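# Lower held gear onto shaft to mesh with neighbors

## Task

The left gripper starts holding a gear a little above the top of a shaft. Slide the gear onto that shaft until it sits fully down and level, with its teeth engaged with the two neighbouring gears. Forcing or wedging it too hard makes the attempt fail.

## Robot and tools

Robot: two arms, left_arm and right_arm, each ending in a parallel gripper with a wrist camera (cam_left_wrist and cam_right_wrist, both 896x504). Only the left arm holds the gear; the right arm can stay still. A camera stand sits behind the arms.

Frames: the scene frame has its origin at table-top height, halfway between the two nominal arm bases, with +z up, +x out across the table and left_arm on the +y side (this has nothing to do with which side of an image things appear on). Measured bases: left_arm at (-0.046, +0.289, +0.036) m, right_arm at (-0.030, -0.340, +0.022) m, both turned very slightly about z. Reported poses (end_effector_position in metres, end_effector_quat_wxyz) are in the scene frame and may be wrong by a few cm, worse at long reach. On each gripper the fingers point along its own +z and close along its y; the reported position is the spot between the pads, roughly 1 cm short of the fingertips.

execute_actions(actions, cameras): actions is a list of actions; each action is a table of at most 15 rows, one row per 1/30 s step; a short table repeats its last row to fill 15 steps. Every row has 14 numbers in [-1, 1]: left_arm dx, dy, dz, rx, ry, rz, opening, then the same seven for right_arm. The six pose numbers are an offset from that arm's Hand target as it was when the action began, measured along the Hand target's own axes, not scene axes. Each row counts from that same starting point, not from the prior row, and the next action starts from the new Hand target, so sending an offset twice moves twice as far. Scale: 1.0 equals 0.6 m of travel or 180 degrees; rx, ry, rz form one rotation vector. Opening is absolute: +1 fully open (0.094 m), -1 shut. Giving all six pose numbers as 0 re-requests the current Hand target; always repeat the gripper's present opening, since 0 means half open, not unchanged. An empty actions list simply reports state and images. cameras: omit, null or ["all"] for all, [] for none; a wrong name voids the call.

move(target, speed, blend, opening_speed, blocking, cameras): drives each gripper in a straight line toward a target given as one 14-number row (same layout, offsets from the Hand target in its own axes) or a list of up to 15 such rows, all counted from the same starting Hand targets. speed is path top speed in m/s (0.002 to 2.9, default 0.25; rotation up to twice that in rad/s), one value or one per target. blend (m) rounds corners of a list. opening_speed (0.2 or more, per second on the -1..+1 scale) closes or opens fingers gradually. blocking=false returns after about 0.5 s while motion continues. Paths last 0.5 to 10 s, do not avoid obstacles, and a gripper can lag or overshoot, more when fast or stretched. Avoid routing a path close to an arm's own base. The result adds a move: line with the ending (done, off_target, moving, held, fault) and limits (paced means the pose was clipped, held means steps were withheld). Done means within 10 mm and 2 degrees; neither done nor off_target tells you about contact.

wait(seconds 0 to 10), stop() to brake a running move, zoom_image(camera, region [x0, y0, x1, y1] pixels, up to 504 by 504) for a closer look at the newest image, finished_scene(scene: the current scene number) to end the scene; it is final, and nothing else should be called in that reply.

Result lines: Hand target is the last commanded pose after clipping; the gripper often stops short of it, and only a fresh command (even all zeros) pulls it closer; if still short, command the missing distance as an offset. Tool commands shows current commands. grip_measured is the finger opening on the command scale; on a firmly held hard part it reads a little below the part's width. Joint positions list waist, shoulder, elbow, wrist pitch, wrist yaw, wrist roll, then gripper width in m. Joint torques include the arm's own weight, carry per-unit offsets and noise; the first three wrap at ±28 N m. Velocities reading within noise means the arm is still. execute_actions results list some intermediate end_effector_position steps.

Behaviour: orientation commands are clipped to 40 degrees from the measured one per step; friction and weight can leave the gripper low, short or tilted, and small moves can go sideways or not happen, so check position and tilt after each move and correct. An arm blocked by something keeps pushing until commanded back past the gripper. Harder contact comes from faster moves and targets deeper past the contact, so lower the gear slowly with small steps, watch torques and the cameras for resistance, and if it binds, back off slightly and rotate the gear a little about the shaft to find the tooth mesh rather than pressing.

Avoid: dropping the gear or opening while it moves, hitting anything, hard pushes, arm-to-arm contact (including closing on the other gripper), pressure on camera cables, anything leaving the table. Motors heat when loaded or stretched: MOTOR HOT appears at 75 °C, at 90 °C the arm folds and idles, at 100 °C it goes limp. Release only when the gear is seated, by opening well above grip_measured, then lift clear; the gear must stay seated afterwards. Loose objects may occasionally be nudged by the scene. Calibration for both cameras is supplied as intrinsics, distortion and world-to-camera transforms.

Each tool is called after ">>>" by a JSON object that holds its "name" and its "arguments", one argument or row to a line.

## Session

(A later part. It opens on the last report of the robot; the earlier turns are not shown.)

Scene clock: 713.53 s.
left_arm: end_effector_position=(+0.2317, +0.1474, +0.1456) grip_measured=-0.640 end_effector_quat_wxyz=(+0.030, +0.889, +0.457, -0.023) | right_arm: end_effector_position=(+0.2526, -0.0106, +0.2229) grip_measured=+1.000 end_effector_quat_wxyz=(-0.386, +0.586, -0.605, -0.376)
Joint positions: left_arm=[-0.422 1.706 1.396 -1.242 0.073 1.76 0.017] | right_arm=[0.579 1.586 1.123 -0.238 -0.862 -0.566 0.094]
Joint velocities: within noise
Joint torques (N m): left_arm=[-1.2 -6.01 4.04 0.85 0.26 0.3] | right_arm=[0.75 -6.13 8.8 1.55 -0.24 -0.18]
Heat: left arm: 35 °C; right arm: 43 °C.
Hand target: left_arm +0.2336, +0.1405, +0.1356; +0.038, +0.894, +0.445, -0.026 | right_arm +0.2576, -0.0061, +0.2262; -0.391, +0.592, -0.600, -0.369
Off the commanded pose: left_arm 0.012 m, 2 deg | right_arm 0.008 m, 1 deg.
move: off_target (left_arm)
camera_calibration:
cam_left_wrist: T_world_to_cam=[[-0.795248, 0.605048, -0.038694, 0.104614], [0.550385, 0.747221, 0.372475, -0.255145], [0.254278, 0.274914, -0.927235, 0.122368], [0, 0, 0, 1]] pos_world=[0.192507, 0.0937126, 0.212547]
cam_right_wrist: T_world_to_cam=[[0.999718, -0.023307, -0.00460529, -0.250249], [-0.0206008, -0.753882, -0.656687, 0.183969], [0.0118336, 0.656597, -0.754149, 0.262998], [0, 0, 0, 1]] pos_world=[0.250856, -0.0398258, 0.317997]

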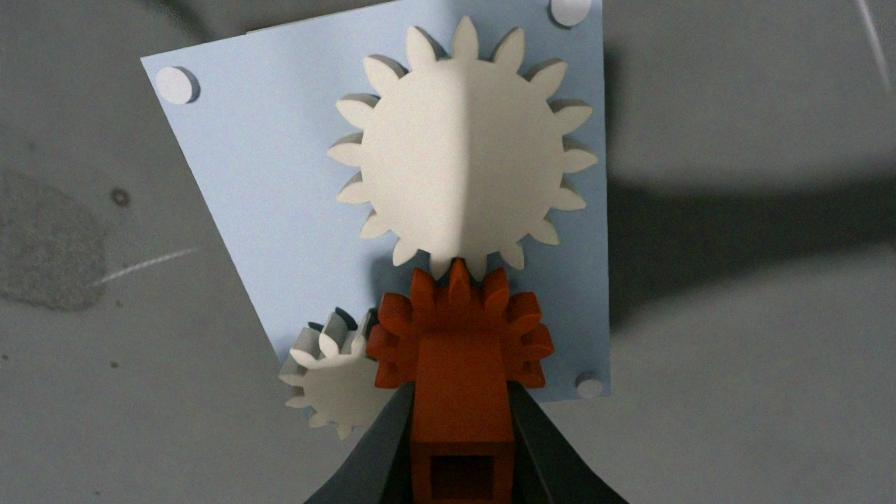

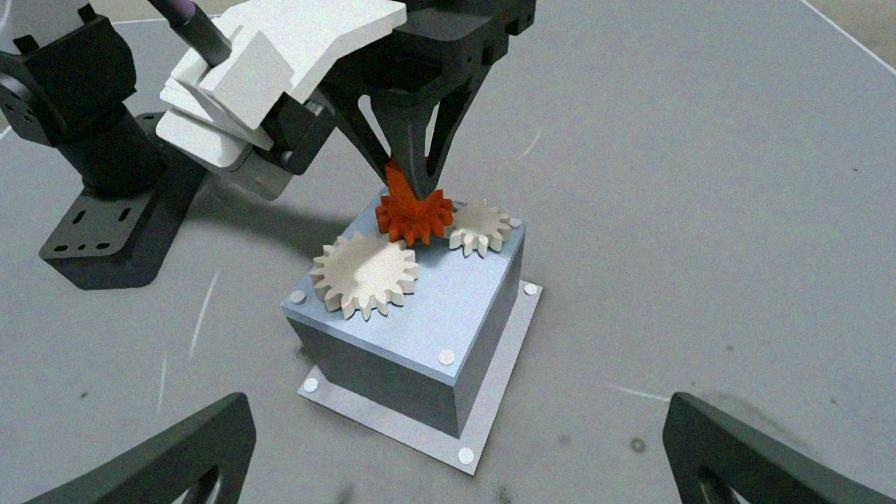

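>>> {"name": "move", "arguments": {
  "target": [0,0,0,0,0,-0.03,-1,0,0,0,0,0,0,1],
  "speed": 0.05,
  "cameras": []
}}

>>> {"name": "move", "arguments": {
  "target": [0,0,0,0,0,-0.017,-1,0,0,0,0,0,0,1],
  "speed": 0.05,
  "cameras": []
}}

>>> {"name": "move", "arguments": {
  "target": [0,0,0,0,0,-0.017,-1,0,0,0,0,0,0,1],
  "speed": 0.05
}}

>>> {"name": "zoom_image", "arguments": {
  "camera": "cam_left_wrist",
  "region": [380, 230, 520, 320]
}}

>>> {"name": "zoom_image", "arguments": {
  "camera": "cam_left_wrist",
  "region": [270, 280, 410, 450]
}}

Scene clock: 785.63 s.
left_arm: end_effector_position=(+0.2317, +0.1474, +0.1456) grip_measured=-0.640 end_effector_quat_wxyz=(+0.029, +0.873, +0.487, -0.024) | right_arm: end_effector_position=(+0.2526, -0.0106, +0.2229) grip_measured=+1.000 end_effector_quat_wxyz=(-0.386, +0.586, -0.605, -0.376)
Joint positions: left_arm=[-0.422 1.706 1.396 -1.242 0.073 1.691 0.017] | right_arm=[0.579 1.586 1.123 -0.238 -0.862 -0.566 0.094]
Joint velocities: within noise
Joint torques (N m): left_arm=[-1.06 -6.05 4.11 0.86 0.27 0.1] | right_arm=[0.76 -6.17 8.85 1.54 -0.24 -0.18]
Heat: left arm: 34 °C; right arm: 44 °C.
Hand target: left_arm +0.2337, +0.1405, +0.1356; +0.037, +0.872, +0.487, -0.027 | right_arm +0.2576, -0.0061, +0.2262; -0.391, +0.592, -0.600, -0.369
Off the commanded pose: left_arm 0.012 m, 1 deg | right_arm 0.007 m, 1 deg.
move: off_target (left_arm)
No camera images: "cameras" was empty.

Scene clock: 786.70 s.
left_arm: end_effector_position=(+0.2315, +0.1474, +0.1456) grip_measured=-0.640 end_effector_quat_wxyz=(+0.028, +0.859, +0.510, -0.025) | right_arm: end_effector_position=(+0.2526, -0.0106, +0.2229) grip_measured=+1.000 end_effector_quat_wxyz=(-0.386, +0.586, -0.605, -0.376)
Joint positions: left_arm=[-0.422 1.706 1.396 -1.243 0.073 1.637 0.017] | right_arm=[0.579 1.586 1.123 -0.238 -0.862 -0.566 0.094]
Joint velocities: within noise
Joint torques (N m): left_arm=[-1.05 -6.06 4.04 0.88 0.28 0.07] | right_arm=[0.69 -6.13 8.75 1.56 -0.24 -0.18]
Heat: left arm: 34 °C; right arm: 44 °C.
Hand target: left_arm +0.2336, +0.1405, +0.1356; +0.036, +0.859, +0.510, -0.028 | right_arm +0.2576, -0.0061, +0.2262; -0.391, +0.592, -0.600, -0.369
Off the commanded pose: left_arm 0.012 m, 1 deg | right_arm 0.007 m, 1 deg.
move: off_target (left_arm)
No camera images: "cameras" was empty.

Scene clock: 787.73 s.
left_arm: end_effector_position=(+0.2315, +0.1474, +0.1456) grip_measured=-0.640 end_effector_quat_wxyz=(+0.028, +0.845, +0.533, -0.026) | right_arm: end_effector_position=(+0.2526, -0.0106, +0.2229) grip_measured=+1.000 end_effector_quat_wxyz=(-0.386, +0.586, -0.605, -0.376)
Joint positions: left_arm=[-0.422 1.706 1.396 -1.243 0.073 1.584 0.017] | right_arm=[0.579 1.586 1.123 -0.238 -0.862 -0.566 0.094]
Joint velocities: within noise
Joint torques (N m): left_arm=[-1.16 -6.05 4.11 0.86 0.27 0.1] | right_arm=[0.76 -6.05 8.77 1.54 -0.2 -0.19]
Heat: left arm: 34 °C; right arm: 44 °C.
Hand target: left_arm +0.2336, +0.1405, +0.1356; +0.035, +0.845, +0.533, -0.029 | right_arm +0.2576, -0.0061, +0.2262; -0.391, +0.592, -0.600, -0.369
Off the commanded pose: left_arm 0.012 m, 1 deg | right_arm 0.007 m, 1 deg.
move: off_target (left_arm)
camera_calibration:
cam_left_wrist: T_world_to_cam=[[-0.889045, 0.457078, -0.0260476, 0.146194], [0.416665, 0.831392, 0.367665, -0.235773], [0.189707, 0.316018, -0.929593, 0.131612], [0, 0, 0, 1]] pos_world=[0.203244, 0.0876058, 0.212839]
cam_right_wrist: T_world_to_cam=[[0.999718, -0.023307, -0.00460529, -0.250249], [-0.0206008, -0.753882, -0.656687, 0.183969], [0.0118336, 0.656597, -0.754149, 0.262998], [0, 0, 0, 1]] pos_world=[0.250856, -0.0398258, 0.317997]

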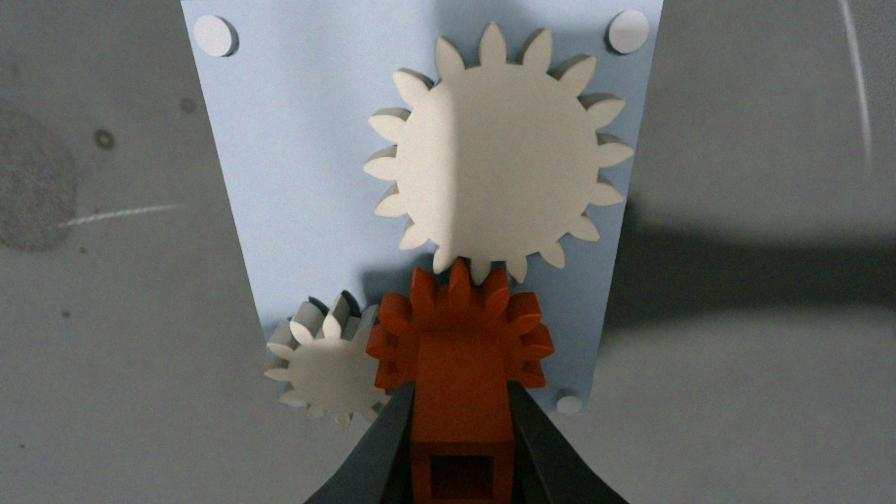

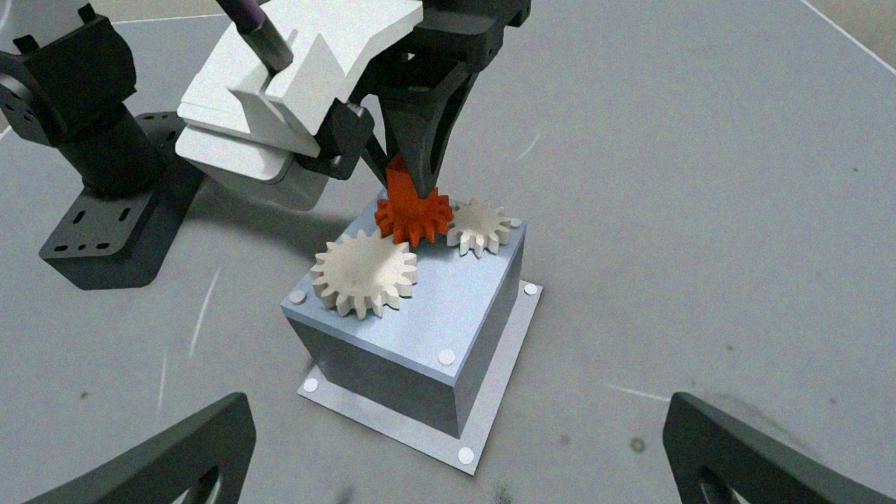

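Scaled by 3.600 from the camera's 896x504 image, which has a finer 1280x720 frame.

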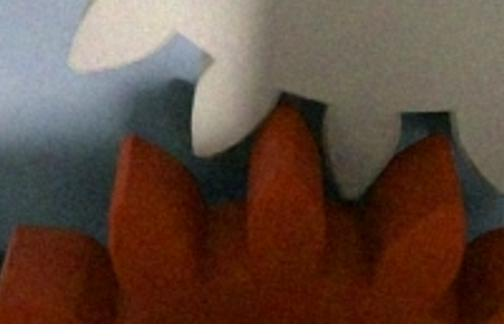

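Scaled by 2.965 from the camera's 896x504 image, which has a finer 1280x720 frame.

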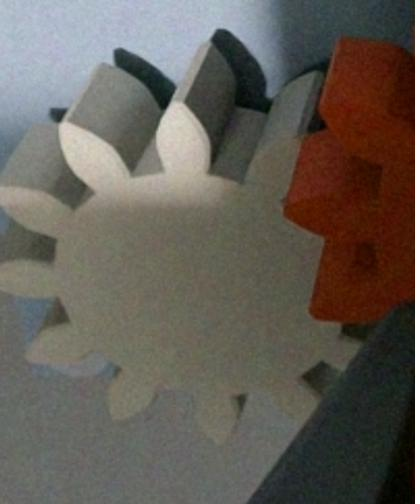

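>>> {"name": "move", "arguments": {
  "target": [0,0,0.001,0,0,-0.04,-1,0,0,0,0,0,0,1],
  "speed": 0.06,
  "cameras": []
}}

>>> {"name": "move", "arguments": {
  "target": [0,0,0,0,0,-0.03,-1,0,0,0,0,0,0,1],
  "speed": 0.06,
  "cameras": []
}}

>>> {"name": "move", "arguments": {
  "target": [0,0,0,0,0,-0.025,-1,0,0,0,0,0,0,1],
  "speed": 0.06
}}

>>> {"name": "zoom_image", "arguments": {
  "camera": "cam_left_wrist",
  "region": [380, 230, 520, 320]
}}

>>> {"name": "zoom_image", "arguments": {
  "camera": "cam_left_wrist",
  "region": [250, 240, 410, 420]
}}

Scene clock: 873.70 s.
left_arm: end_effector_position=(+0.2315, +0.1474, +0.1456) grip_measured=-0.640 end_effector_quat_wxyz=(+0.026, +0.812, +0.583, -0.027) | right_arm: end_effector_position=(+0.2526, -0.0106, +0.2229) grip_measured=+1.000 end_effector_quat_wxyz=(-0.386, +0.586, -0.605, -0.376)
Joint positions: left_arm=[-0.422 1.706 1.396 -1.243 0.073 1.464 0.017] | right_arm=[0.579 1.586 1.123 -0.238 -0.862 -0.566 0.094]
Joint velocities: within noise
Joint torques (N m): left_arm=[-1.14 -6.04 3.86 0.89 0.27 0.05] | right_arm=[0.72 -6.17 8.85 1.55 -0.21 -0.2]
Heat: left arm: 34 °C; right arm: 45 °C.
Hand target: left_arm +0.2336, +0.1404, +0.1350; +0.033, +0.810, +0.585, -0.031 | right_arm +0.2576, -0.0061, +0.2262; -0.391, +0.592, -0.600, -0.369
Off the commanded pose: left_arm 0.013 m, 1 deg | right_arm 0.007 m, 1 deg.
move: off_target (left_arm)
No camera images: "cameras" was empty.

Scene clock: 875.00 s.
left_arm: end_effector_position=(+0.2315, +0.1474, +0.1456) grip_measured=-0.640 end_effector_quat_wxyz=(+0.025, +0.783, +0.620, -0.029) | right_arm: end_effector_position=(+0.2526, -0.0106, +0.2229) grip_measured=+1.000 end_effector_quat_wxyz=(-0.386, +0.586, -0.605, -0.376)
Joint positions: left_arm=[-0.422 1.706 1.396 -1.243 0.073 1.37 0.017] | right_arm=[0.579 1.586 1.123 -0.238 -0.862 -0.566 0.094]
Joint velocities: within noise
Joint torques (N m): left_arm=[-1.03 -5.91 3.95 0.91 0.28 0.02] | right_arm=[0.76 -6.22 8.8 1.52 -0.25 -0.16]
Heat: left arm: 34 °C; right arm: 45 °C.
Hand target: left_arm +0.2336, +0.1404, +0.1350; +0.032, +0.782, +0.622, -0.033 | right_arm +0.2576, -0.0061, +0.2262; -0.391, +0.592, -0.600, -0.369
Off the commanded pose: left_arm 0.013 m, 1 deg | right_arm 0.007 m, 1 deg.
move: off_target (left_arm)
No camera images: "cameras" was empty.

Scene clock: 876.20 s.
left_arm: end_effector_position=(+0.2314, +0.1475, +0.1454) grip_measured=-0.640 end_effector_quat_wxyz=(+0.023, +0.758, +0.651, -0.030) | right_arm: end_effector_position=(+0.2526, -0.0106, +0.2229) grip_measured=+1.000 end_effector_quat_wxyz=(-0.386, +0.586, -0.605, -0.376)
Joint positions: left_arm=[-0.422 1.706 1.395 -1.243 0.073 1.29 0.017] | right_arm=[0.579 1.586 1.123 -0.238 -0.862 -0.566 0.094]
Joint velocities: within noise
Joint torques (N m): left_arm=[-1.13 -5.91 3.92 0.91 0.28 0.07] | right_arm=[0.76 -6.13 8.77 1.53 -0.24 -0.16]
Heat: left arm: 34 °C; right arm: 45 °C.
Hand target: left_arm +0.2336, +0.1405, +0.1349; +0.030, +0.756, +0.652, -0.034 | right_arm +0.2576, -0.0061, +0.2262; -0.391, +0.592, -0.600, -0.369
Off the commanded pose: left_arm 0.013 m, 1 deg | right_arm 0.007 m, 1 deg.
move: off_target (left_arm)
camera_calibration:
cam_left_wrist: T_world_to_cam=[[-0.983476, 0.181006, -0.00343727, 0.205277], [0.167275, 0.915805, 0.365131, -0.190057], [0.0692386, 0.358522, -0.93095, 0.153204], [0, 0, 0, 1]] pos_world=[0.223069, 0.0819716, 0.212726]
cam_right_wrist: T_world_to_cam=[[0.999718, -0.023307, -0.00460529, -0.250249], [-0.0206008, -0.753882, -0.656687, 0.183969], [0.0118336, 0.656597, -0.754149, 0.262998], [0, 0, 0, 1]] pos_world=[0.250856, -0.0398258, 0.317997]

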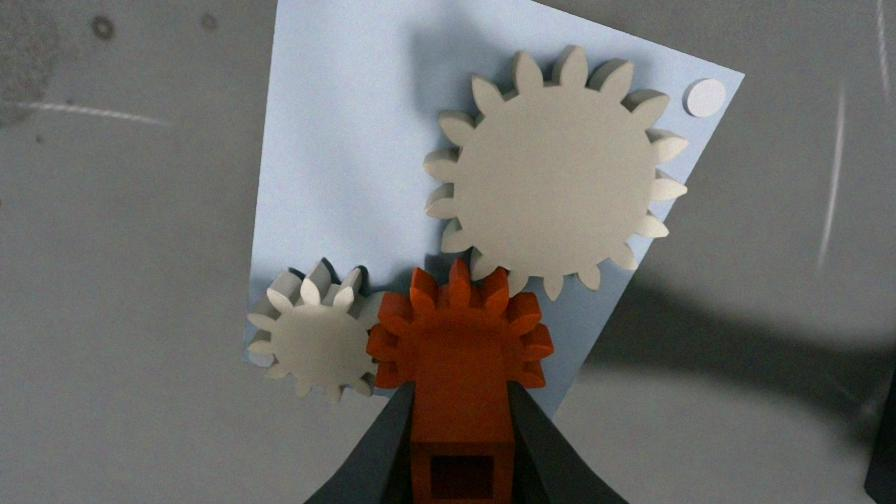

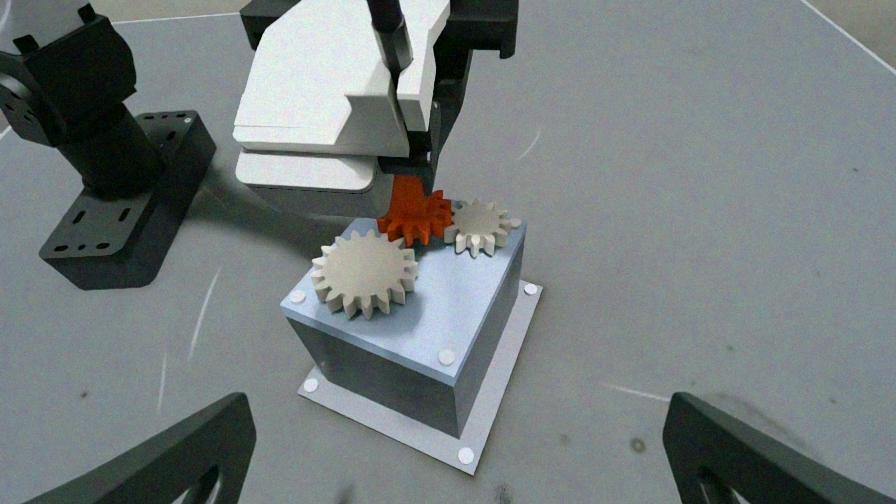

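Scaled by 3.600 from the camera's 896x504 image, which has a finer 1280x720 frame.

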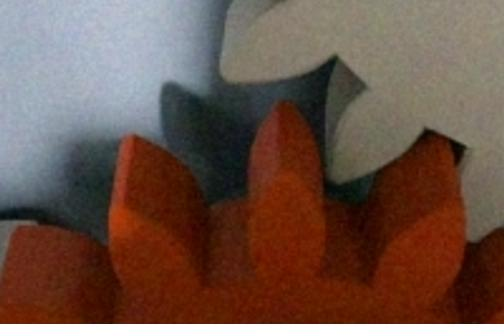

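Scaled by 2.800 from the camera's 896x504 image, which has a finer 1280x720 frame.

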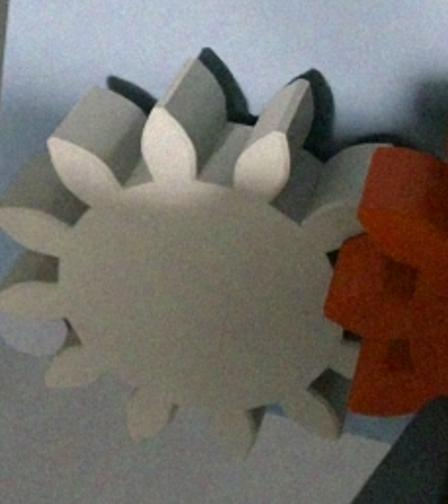

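>>> {"name": "move", "arguments": {
  "target": [0,0,0.001,0,0,0.012,-1,0,0,0,0,0,0,1],
  "speed": 0.04,
  "cameras": []
}}

>>> {"name": "move", "arguments": {
  "target": [0,0,0.001,0,0,0.012,-1,0,0,0,0,0,0,1],
  "speed": 0.04,
  "cameras": []
}}

>>> {"name": "move", "arguments": {
  "target": [0,0,0,0,0,0.012,-1,0,0,0,0,0,0,1],
  "speed": 0.04
}}

>>> {"name": "zoom_image", "arguments": {
  "camera": "cam_left_wrist",
  "region": [380, 230, 520, 320]
}}

>>> {"name": "zoom_image", "arguments": {
  "camera": "cam_left_wrist",
  "region": [250, 240, 410, 420]
}}

Scene clock: 930.07 s.
left_arm: end_effector_position=(+0.2315, +0.1474, +0.1454) grip_measured=-0.640 end_effector_quat_wxyz=(+0.024, +0.762, +0.646, -0.029) | right_arm: end_effector_position=(+0.2526, -0.0106, +0.2229) grip_measured=+1.000 end_effector_quat_wxyz=(-0.386, +0.586, -0.605, -0.376)
Joint positions: left_arm=[-0.422 1.706 1.395 -1.242 0.073 1.303 0.017] | right_arm=[0.579 1.586 1.123 -0.238 -0.862 -0.566 0.094]
Joint velocities: within noise
Joint torques (N m): left_arm=[-1.17 -6.05 3.66 0.96 0.26 0.28] | right_arm=[0.64 -6.24 8.83 1.53 -0.23 -0.18]
Heat: left arm: 34 °C; right arm: 45 °C.
Hand target: left_arm +0.2336, +0.1404, +0.1343; +0.031, +0.769, +0.638, -0.034 | right_arm +0.2576, -0.0061, +0.2262; -0.391, +0.592, -0.600, -0.369
Off the commanded pose: left_arm 0.013 m, 2 deg | right_arm 0.007 m, 1 deg.
move: off_target (left_arm)
No camera images: "cameras" was empty.

Scene clock: 930.83 s.
left_arm: end_effector_position=(+0.2315, +0.1474, +0.1452) grip_measured=-0.640 end_effector_quat_wxyz=(+0.024, +0.771, +0.636, -0.029) | right_arm: end_effector_position=(+0.2526, -0.0106, +0.2229) grip_measured=+1.000 end_effector_quat_wxyz=(-0.386, +0.586, -0.605, -0.376)
Joint positions: left_arm=[-0.422 1.706 1.394 -1.241 0.073 1.331 0.017] | right_arm=[0.579 1.586 1.123 -0.238 -0.862 -0.566 0.094]
Joint velocities: within noise
Joint torques (N m): left_arm=[-1.17 -5.94 3.55 0.95 0.28 0.36] | right_arm=[0.72 -6.17 8.83 1.54 -0.24 -0.18]
Heat: left arm: 34 °C; right arm: 45 °C.
Hand target: left_arm +0.2335, +0.1404, +0.1337; +0.032, +0.780, +0.624, -0.033 | right_arm +0.2576, -0.0061, +0.2262; -0.391, +0.592, -0.600, -0.369
Off the commanded pose: left_arm 0.014 m, 2 deg | right_arm 0.007 m, 1 deg.
move: off_target (left_arm)
No camera images: "cameras" was empty.

Scene clock: 931.73 s.
left_arm: end_effector_position=(+0.2316, +0.1476, +0.1452) grip_measured=-0.640 end_effector_quat_wxyz=(+0.024, +0.783, +0.621, -0.028) | right_arm: end_effector_position=(+0.2526, -0.0106, +0.2229) grip_measured=+1.000 end_effector_quat_wxyz=(-0.386, +0.586, -0.605, -0.376)
Joint positions: left_arm=[-0.422 1.706 1.394 -1.241 0.072 1.368 0.017] | right_arm=[0.579 1.586 1.123 -0.238 -0.862 -0.566 0.094]
Joint velocities: within noise
Joint torques (N m): left_arm=[-1.14 -5.83 3.6 0.95 0.29 0.39] | right_arm=[0.69 -6.16 8.76 1.55 -0.24 -0.18]
Heat: left arm: 34 °C; right arm: 45 °C.
Hand target: left_arm +0.2335, +0.1404, +0.1337; +0.032, +0.792, +0.609, -0.032 | right_arm +0.2576, -0.0061, +0.2262; -0.391, +0.592, -0.600, -0.369
Off the commanded pose: left_arm 0.014 m, 2 deg | right_arm 0.007 m, 1 deg.
move: off_target (left_arm)
camera_calibration:
cam_left_wrist: T_world_to_cam=[[-0.966448, 0.256659, -0.0102413, 0.191328], [0.235215, 0.900312, 0.366215, -0.203804], [0.103213, 0.351518, -0.930474, 0.146092], [0, 0, 0, 1]] pos_world=[0.217767, 0.0830274, 0.21253]
cam_right_wrist: T_world_to_cam=[[0.999718, -0.023307, -0.00460529, -0.250249], [-0.0206008, -0.753882, -0.656687, 0.183969], [0.0118336, 0.656597, -0.754149, 0.262998], [0, 0, 0, 1]] pos_world=[0.250856, -0.0398258, 0.317997]

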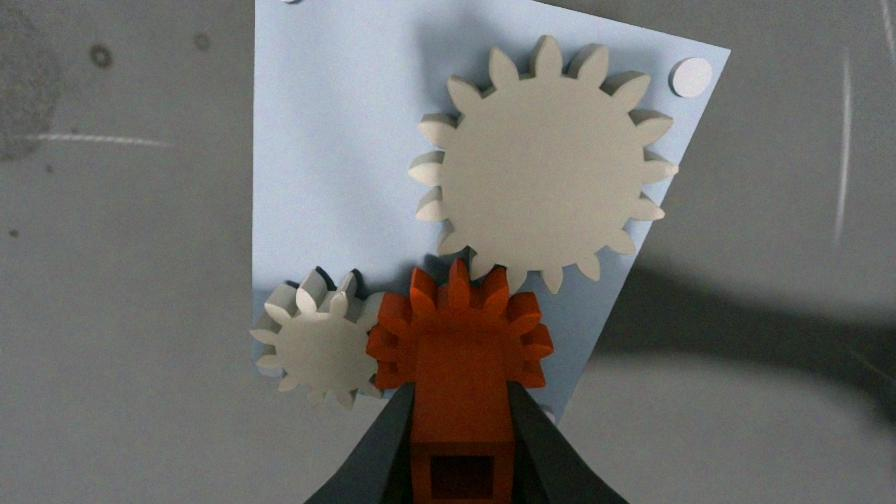

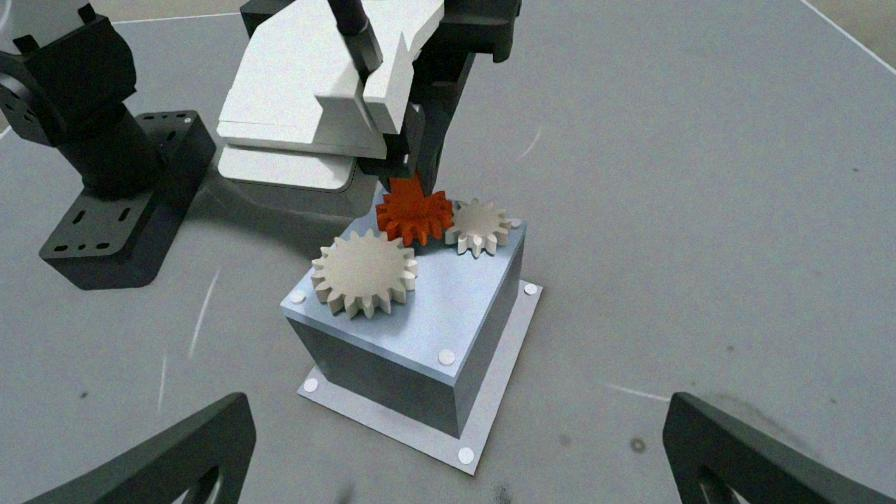

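Scaled by 3.600 from the camera's 896x504 image, which has a finer 1280x720 frame.

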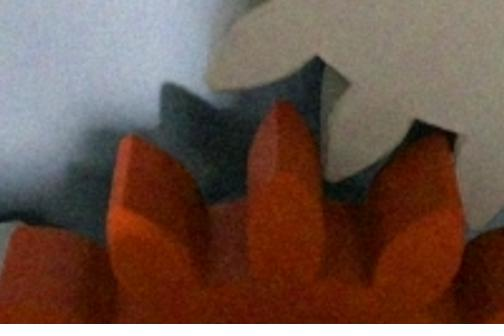

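Scaled by 2.800 from the camera's 896x504 image, which has a finer 1280x720 frame.

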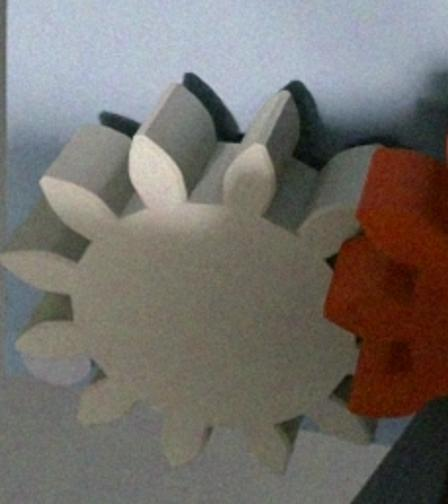

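>>> {"name": "move", "arguments": {
  "target": [0,0,0.002,0,0,0.008,-1,0,0,0,0,0,0,1],
  "speed": 0.04,
  "cameras": []
}}

>>> {"name": "move", "arguments": {
  "target": [0,0,0.001,0,0,0.012,-1,0,0,0,0,0,0,1],
  "speed": 0.04
}}

>>> {"name": "zoom_image", "arguments": {
  "camera": "cam_left_wrist",
  "region": [380, 230, 520, 320]
}}

>>> {"name": "zoom_image", "arguments": {
  "camera": "cam_left_wrist",
  "region": [250, 260, 410, 440]
}}

>>> {"name": "zoom_image", "arguments": {
  "camera": "cam_right_wrist",
  "region": [370, 180, 520, 270]
}}

Scene clock: 945.43 s.
left_arm: end_effector_position=(+0.2316, +0.1476, +0.1451) grip_measured=-0.640 end_effector_quat_wxyz=(+0.026, +0.793, +0.608, -0.027) | right_arm: end_effector_position=(+0.2526, -0.0106, +0.2229) grip_measured=+1.000 end_effector_quat_wxyz=(-0.386, +0.586, -0.605, -0.376)
Joint positions: left_arm=[-0.422 1.703 1.39 -1.237 0.072 1.401 0.017] | right_arm=[0.579 1.586 1.123 -0.238 -0.862 -0.566 0.094]
Joint velocities: within noise
Joint torques (N m): left_arm=[-1.21 -5.64 3.6 0.95 0.27 0.29] | right_arm=[0.73 -6.19 8.84 1.56 -0.22 -0.17]
Heat: left arm: 33 °C; right arm: 45 °C.
Hand target: left_arm +0.2336, +0.1403, +0.1326; +0.033, +0.800, +0.599, -0.032 | right_arm +0.2576, -0.0061, +0.2262; -0.391, +0.592, -0.600, -0.369
Off the commanded pose: left_arm 0.015 m, 2 deg | right_arm 0.007 m, 1 deg.
move: off_target (left_arm)
No camera images: "cameras" was empty.

Scene clock: 946.37 s.
left_arm: end_effector_position=(+0.2315, +0.1476, +0.1451) grip_measured=-0.640 end_effector_quat_wxyz=(+0.027, +0.804, +0.593, -0.027) | right_arm: end_effector_position=(+0.2526, -0.0106, +0.2229) grip_measured=+1.000 end_effector_quat_wxyz=(-0.386, +0.586, -0.605, -0.376)
Joint positions: left_arm=[-0.422 1.703 1.39 -1.237 0.073 1.438 0.017] | right_arm=[0.579 1.586 1.123 -0.238 -0.862 -0.566 0.094]
Joint velocities: within noise
Joint torques (N m): left_arm=[-1.24 -5.64 3.37 0.97 0.29 0.27] | right_arm=[0.76 -6.19 8.85 1.53 -0.26 -0.17]
Heat: left arm: 33 °C; right arm: 45 °C.
Hand target: left_arm +0.2335, +0.1402, +0.1320; +0.033, +0.811, +0.583, -0.031 | right_arm +0.2576, -0.0061, +0.2262; -0.391, +0.592, -0.600, -0.369
Off the commanded pose: left_arm 0.015 m, 2 deg | right_arm 0.007 m, 1 deg.
move: off_target (left_arm)
camera_calibration:
cam_left_wrist: T_world_to_cam=[[-0.946164, 0.323165, -0.0183826, 0.177976], [0.294413, 0.882806, 0.366026, -0.214806], [0.134515, 0.340908, -0.930423, 0.1403], [0, 0, 0, 1]] pos_world=[0.212764, 0.0842871, 0.212435]
cam_right_wrist: T_world_to_cam=[[0.999718, -0.023307, -0.00460529, -0.250249], [-0.0206008, -0.753882, -0.656687, 0.183969], [0.0118336, 0.656597, -0.754149, 0.262998], [0, 0, 0, 1]] pos_world=[0.250856, -0.0398258, 0.317997]

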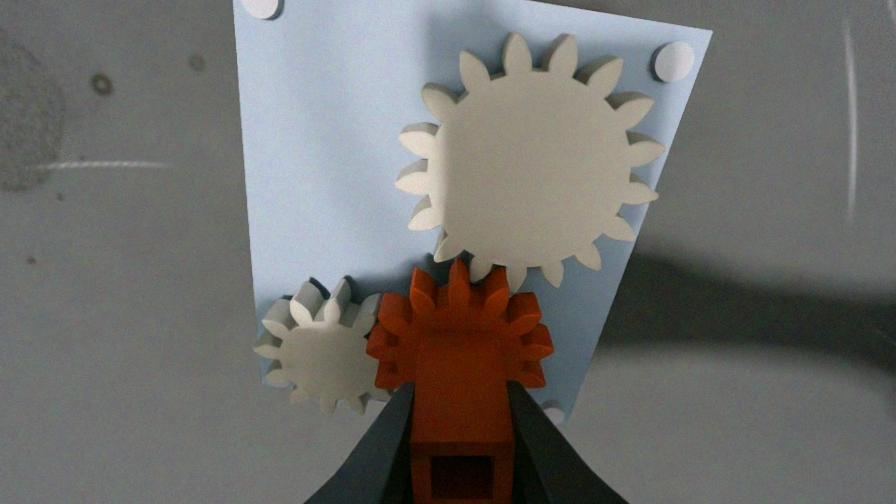

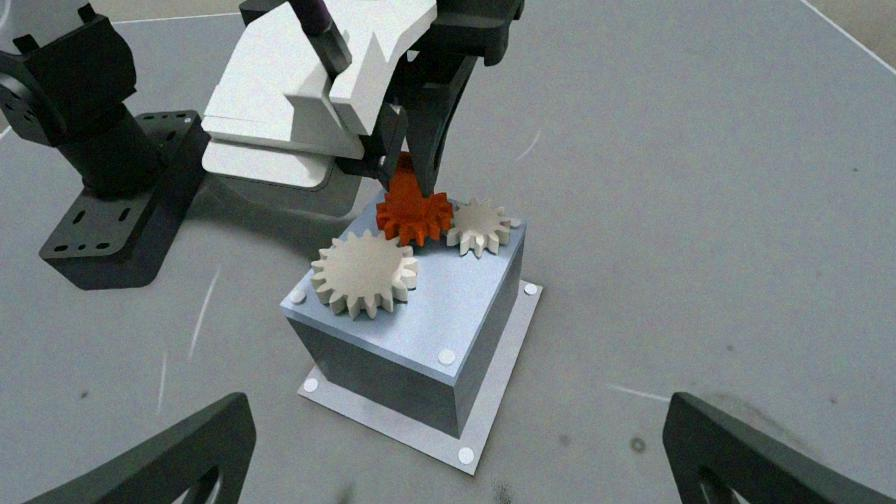

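Scaled by 3.600 from the camera's 896x504 image, which has a finer 1280x720 frame.

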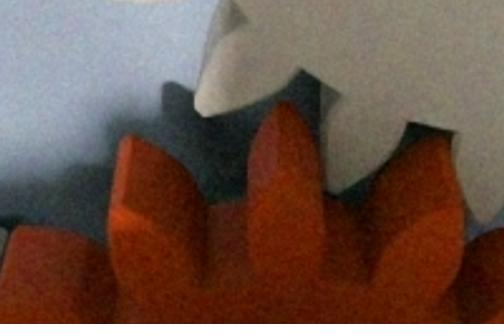

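Scaled by 2.800 from the camera's 896x504 image, which has a finer 1280x720 frame.

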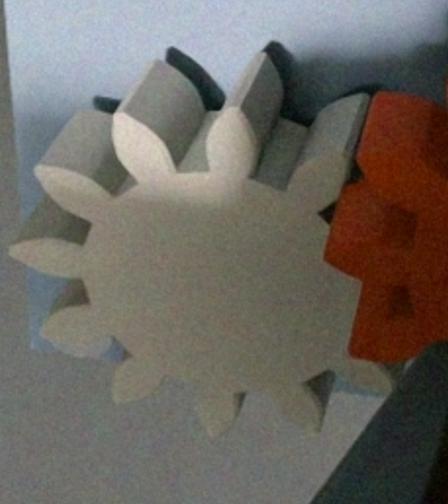

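Scaled by 3.360 from the camera's 896x504 image, which has a finer 1280x720 frame.

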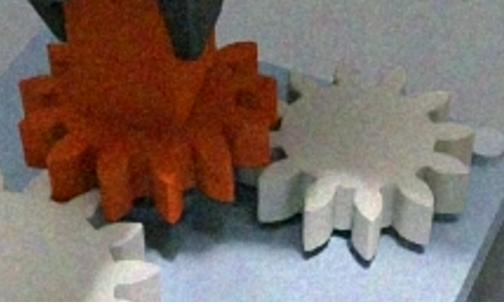

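>>> {"name": "move", "arguments": {
  "target": [
    [0.0055,-0.0045,-0.0056,0,0,0,-1,0,0,0,0,0,0,1],
    [0.0055,-0.0045,-0.003,0,0,-0.02,-1,0,0,0,0,0,0,1]
  ],
  "speed": 0.04,
  "cameras": []
}}

>>> {"name": "move", "arguments": {
  "target": [0,0,0.002,0,0,0.018,-1,0,0,0,0,0,0,1],
  "speed": 0.04,
  "cameras": []
}}

Scene clock: 1013.77 s.
left_arm: end_effector_position=(+0.2313, +0.1477, +0.1450) grip_measured=-0.640 end_effector_quat_wxyz=(+0.030, +0.795, +0.606, -0.025) | right_arm: end_effector_position=(+0.2526, -0.0106, +0.2229) grip_measured=+1.000 end_effector_quat_wxyz=(-0.386, +0.586, -0.605, -0.376)
Joint positions: left_arm=[-0.422 1.694 1.38 -1.228 0.073 1.406 0.017] | right_arm=[0.579 1.586 1.123 -0.238 -0.862 -0.566 0.094]
Joint velocities: within noise
Joint torques (N m): left_arm=[-0.32 -5.87 3.66 0.85 0.3 0.1] | right_arm=[0.83 -6.16 8.84 1.54 -0.25 -0.19]
Heat: left arm: 32 °C; right arm: 46 °C.
Hand target: left_arm +0.2322, +0.1443, +0.1335; +0.032, +0.792, +0.609, -0.032 | right_arm +0.2576, -0.0061, +0.2262; -0.391, +0.592, -0.600, -0.369
Off the commanded pose: left_arm 0.012 m, 1 deg | right_arm 0.007 m, 1 deg.
move: off_target (left_arm)
No camera images: "cameras" was empty.

Scene clock: 1014.90 s.
left_arm: end_effector_position=(+0.2312, +0.1477, +0.1449) grip_measured=-0.640 end_effector_quat_wxyz=(+0.031, +0.805, +0.592, -0.024) | right_arm: end_effector_position=(+0.2526, -0.0106, +0.2229) grip_measured=+1.000 end_effector_quat_wxyz=(-0.386, +0.586, -0.605, -0.376)
Joint positions: left_arm=[-0.422 1.692 1.377 -1.225 0.073 1.441 0.017] | right_arm=[0.579 1.586 1.123 -0.238 -0.862 -0.566 0.094]
Joint velocities: within noise
Joint torques (N m): left_arm=[-0.36 -5.63 3.49 0.85 0.27 0.3] | right_arm=[0.7 -6.17 8.8 1.53 -0.23 -0.18]
Heat: left arm: 32 °C; right arm: 46 °C.
Hand target: left_arm +0.2321, +0.1442, +0.1323; +0.033, +0.809, +0.586, -0.031 | right_arm +0.2576, -0.0061, +0.2262; -0.391, +0.592, -0.600, -0.369
Off the commanded pose: left_arm 0.013 m, 1 deg | right_arm 0.007 m, 1 deg.
move: off_target (left_arm)
No camera images: "cameras" was empty.

>>> {"name": "move", "arguments": {
  "target": [0,0,-0.004,0,0,0,-1,0.1385,0.024,-0.1076,0,-0.139,0,1],
  "speed": 0.2,
  "cameras": ["cam_right_wrist"]
}}

>>> {"name": "zoom_image", "arguments": {
  "camera": "cam_right_wrist",
  "region": [340, 180, 520, 290]
}}

>>> {"name": "zoom_image", "arguments": {
  "camera": "cam_right_wrist",
  "region": [375, 170, 475, 260]
}}

Scene clock: 1032.43 s.
left_arm: end_effector_position=(+0.2312, +0.1477, +0.1449) grip_measured=-0.640 end_effector_quat_wxyz=(+0.031, +0.806, +0.591, -0.024) | right_arm: end_effector_position=(+0.2432, -0.0989, +0.1809) grip_measured=+1.000 end_effector_quat_wxyz=(+0.513, -0.499, +0.503, +0.485)
Joint positions: left_arm=[-0.422 1.692 1.377 -1.225 0.073 1.443 0.017] | right_arm=[0.272 1.747 0.503 1.232 -1.293 -0.035 0.094]
Joint velocities: within noise
Joint torques (N m): left_arm=[-0.25 -5.67 4.21 0.78 0.29 0.27] | right_arm=[0.06 -5.09 3.36 1.9 -0.16 0.05]
Heat: left arm: 32 °C; right arm: 45 °C.
Hand target: left_arm +0.2321, +0.1444, +0.1346; +0.033, +0.809, +0.586, -0.031 | right_arm +0.2417, -0.0993, +0.1779; +0.512, -0.498, +0.501, +0.488
Off the commanded pose: left_arm 0.011 m, 1 deg | right_arm 0.003 m, 0 deg.
move: off_target (left_arm)
camera_calibration:
cam_right_wrist: T_world_to_cam=[[0.999372, -0.0256354, 0.0244725, -0.248464], [0.0117254, -0.412471, -0.910895, 0.161583], [0.0334453, 0.91061, -0.411911, 0.247239], [0, 0, 0, 1]] pos_world=[0.238144, -0.164859, 0.255107]
Images, in order (width x height): cam_right_wrist 896x504.

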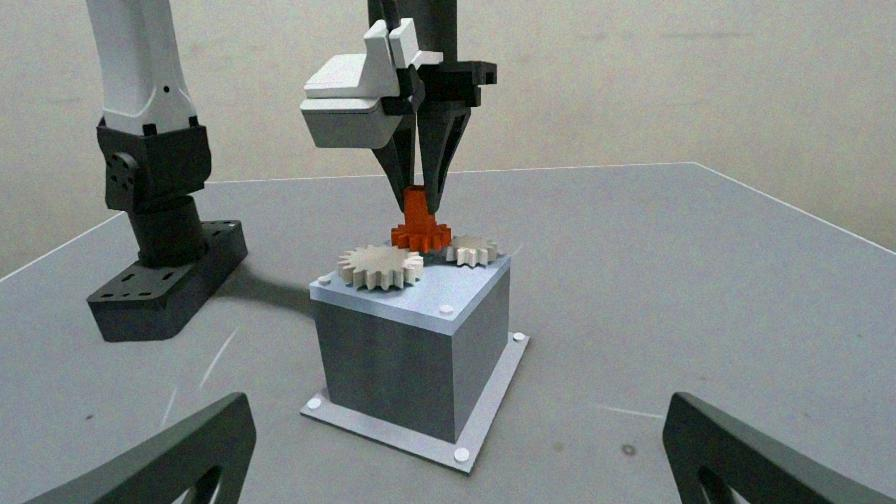

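Scaled by 2.800 from the camera's 896x504 image, which has a finer 1280x720 frame.

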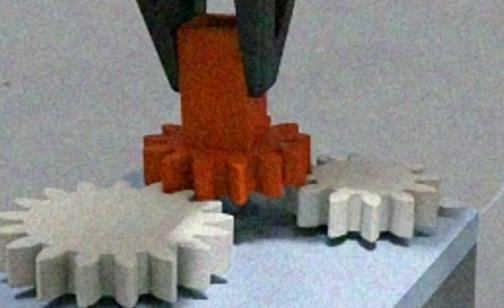

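Scaled by 5.040 from the camera's 896x504 image, which has a finer 1280x720 frame.

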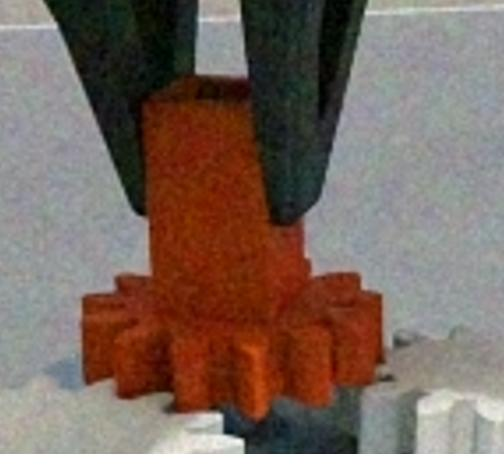

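>>> {"name": "move", "arguments": {
  "target": [0,0,0.001,0,0,0.04,-1,0,0,0,0,0,0,1],
  "speed": 0.06,
  "cameras": ["cam_left_wrist"]
}}

>>> {"name": "zoom_image", "arguments": {
  "camera": "cam_left_wrist",
  "region": [380, 230, 520, 320]
}}

>>> {"name": "zoom_image", "arguments": {
  "camera": "cam_left_wrist",
  "region": [250, 260, 410, 440]
}}

Scene clock: 1059.47 s.
left_arm: end_effector_position=(+0.2311, +0.1477, +0.1449) grip_measured=-0.640 end_effector_quat_wxyz=(+0.033, +0.840, +0.541, -0.022) | right_arm: end_effector_position=(+0.2431, -0.0989, +0.1815) grip_measured=+1.000 end_effector_quat_wxyz=(+0.514, -0.498, +0.503, +0.485)
Joint positions: left_arm=[-0.422 1.692 1.377 -1.225 0.073 1.565 0.017] | right_arm=[0.272 1.747 0.503 1.237 -1.293 -0.031 0.094]
Joint velocities: within noise
Joint torques (N m): left_arm=[-0.32 -5.53 3.97 0.79 0.27 0.33] | right_arm=[0.14 -4.88 3.37 1.89 -0.15 0.06]
Heat: left arm: 32 °C; right arm: 42 °C.
Hand target: left_arm +0.2321, +0.1444, +0.1341; +0.035, +0.844, +0.534, -0.029 | right_arm +0.2416, -0.0993, +0.1778; +0.512, -0.498, +0.501, +0.488
Off the commanded pose: left_arm 0.011 m, 1 deg | right_arm 0.004 m, 0 deg.
move: off_target (left_arm)
camera_calibration:
cam_left_wrist: T_world_to_cam=[[-0.897217, 0.439982, -0.0376485, 0.151759], [0.396939, 0.840918, 0.367827, -0.232509], [0.193496, 0.315077, -0.929132, 0.130239], [0, 0, 0, 1]] pos_world=[0.203251, 0.0877144, 0.212246]
Images, in order (width x height): cam_left_wrist 896x504.

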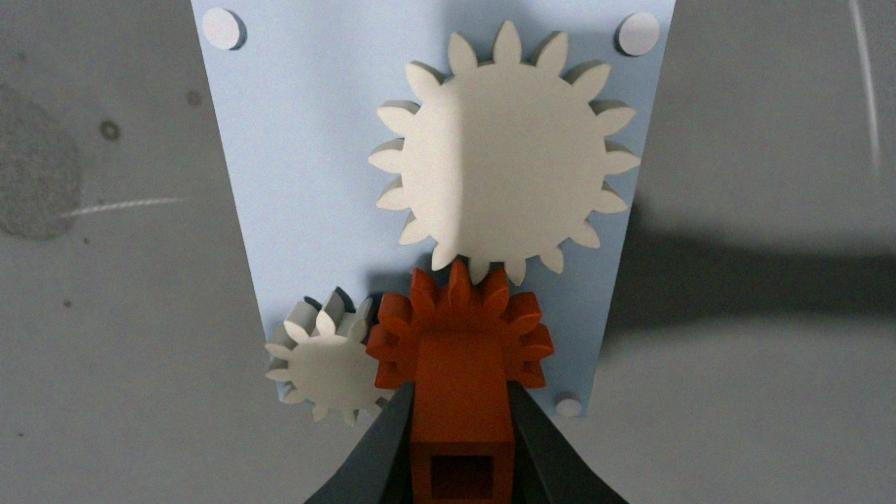

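Scaled by 3.600 from the camera's 896x504 image, which has a finer 1280x720 frame.

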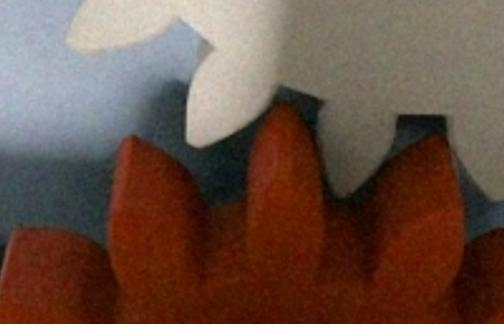

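Scaled by 2.800 from the camera's 896x504 image, which has a finer 1280x720 frame.

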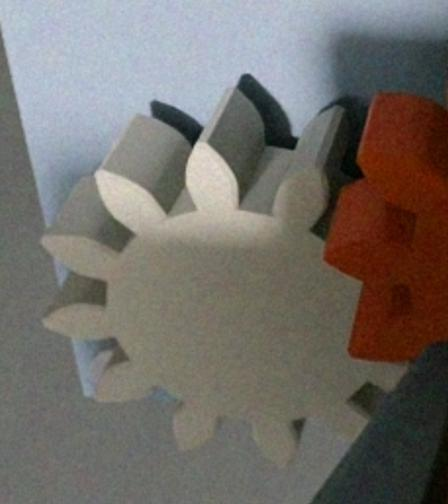

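>>> {"name": "move", "arguments": {
  "target": [
    [0,0,-0.022,0,0,0,-1,0,0,0,0,0,0,1],
    [0,0,-0.022,0,0,-0.007,-1,0,0,0,0,0,0,1],
    [0,0,0,0,0,-0.007,-1,0,0,0,0,0,0,1]
  ],
  "speed": 0.06,
  "cameras": ["cam_left_wrist"]
}}

>>> {"name": "zoom_image", "arguments": {
  "camera": "cam_left_wrist",
  "region": [380, 230, 520, 320]
}}

>>> {"name": "zoom_image", "arguments": {
  "camera": "cam_left_wrist",
  "region": [250, 260, 410, 440]
}}

Scene clock: 1109.27 s.
left_arm: end_effector_position=(+0.2312, +0.1477, +0.1451) grip_measured=-0.640 end_effector_quat_wxyz=(+0.033, +0.840, +0.541, -0.022) | right_arm: end_effector_position=(+0.2431, -0.0989, +0.1816) grip_measured=+1.000 end_effector_quat_wxyz=(+0.514, -0.498, +0.502, +0.485)
Joint positions: left_arm=[-0.422 1.692 1.378 -1.226 0.073 1.566 0.017] | right_arm=[0.272 1.747 0.503 1.238 -1.293 -0.031 0.094]
Joint velocities: within noise
Joint torques (N m): left_arm=[-0.32 -5.61 4.01 0.78 0.31 0.11] | right_arm=[0.02 -4.88 3.34 1.91 -0.18 0.08]
Heat: left arm: 32 °C; right arm: 39 °C.
Hand target: left_arm +0.2321, +0.1444, +0.1341; +0.035, +0.838, +0.543, -0.030 | right_arm +0.2416, -0.0993, +0.1778; +0.512, -0.498, +0.501, +0.488
Off the commanded pose: left_arm 0.012 m, 1 deg | right_arm 0.004 m, 0 deg.
move: off_target (left_arm)
camera_calibration:
cam_left_wrist: T_world_to_cam=[[-0.896707, 0.441014, -0.0377266, 0.151585], [0.397797, 0.840335, 0.368233, -0.232755], [0.194099, 0.31519, -0.928968, 0.130165], [0, 0, 0, 1]] pos_world=[0.203251, 0.0877139, 0.212346]
Images, in order (width x height): cam_left_wrist 896x504.

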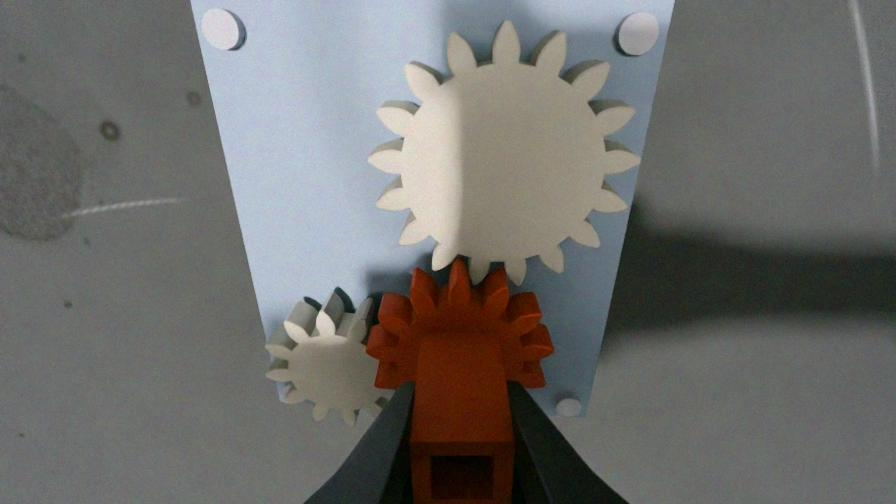

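Scaled by 3.600 from the camera's 896x504 image, which has a finer 1280x720 frame.

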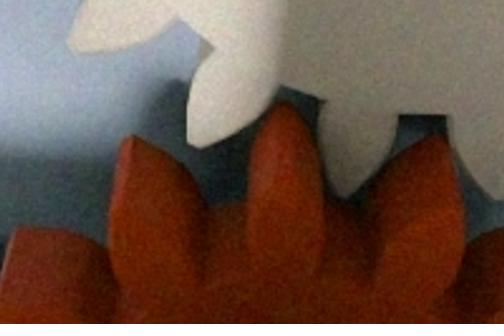

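Scaled by 2.800 from the camera's 896x504 image, which has a finer 1280x720 frame.

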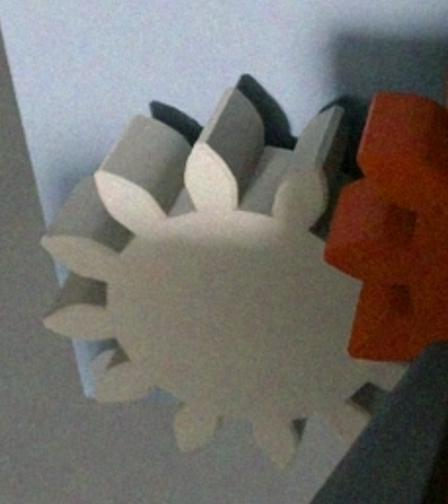

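>>> {"name": "move", "arguments": {
  "target": [
    [0,0,-0.022,0,0,0,-1,0,0,0,0,0,0,1],
    [0,0,-0.022,0,0,-0.01,-1,0,0,0,0,0,0,1],
    [0,0,0,0,0,-0.01,-1,0,0,0,0,0,0,1]
  ],
  "speed": 0.06,
  "cameras": []
}}

Scene clock: 1119.40 s.
left_arm: end_effector_position=(+0.2312, +0.1477, +0.1451) grip_measured=-0.640 end_effector_quat_wxyz=(+0.032, +0.832, +0.553, -0.023) | right_arm: end_effector_position=(+0.2431, -0.0989, +0.1817) grip_measured=+1.000 end_effector_quat_wxyz=(+0.514, -0.498, +0.502, +0.485)
Joint positions: left_arm=[-0.422 1.692 1.378 -1.226 0.073 1.535 0.017] | right_arm=[0.272 1.747 0.503 1.239 -1.293 -0.031 0.094]
Joint velocities: within noise
Joint torques (N m): left_arm=[-0.32 -5.6 4 0.81 0.25 0.09] | right_arm=[0.02 -4.89 3.43 1.87 -0.14 0.05]
Heat: left arm: 32 °C; right arm: 39 °C.
Hand target: left_arm +0.2321, +0.1444, +0.1340; +0.034, +0.830, +0.556, -0.030 | right_arm +0.2416, -0.0993, +0.1778; +0.512, -0.498, +0.501, +0.488
Off the commanded pose: left_arm 0.012 m, 1 deg | right_arm 0.004 m, 0 deg.
move: off_target (left_arm)
No camera images: "cameras" was empty.


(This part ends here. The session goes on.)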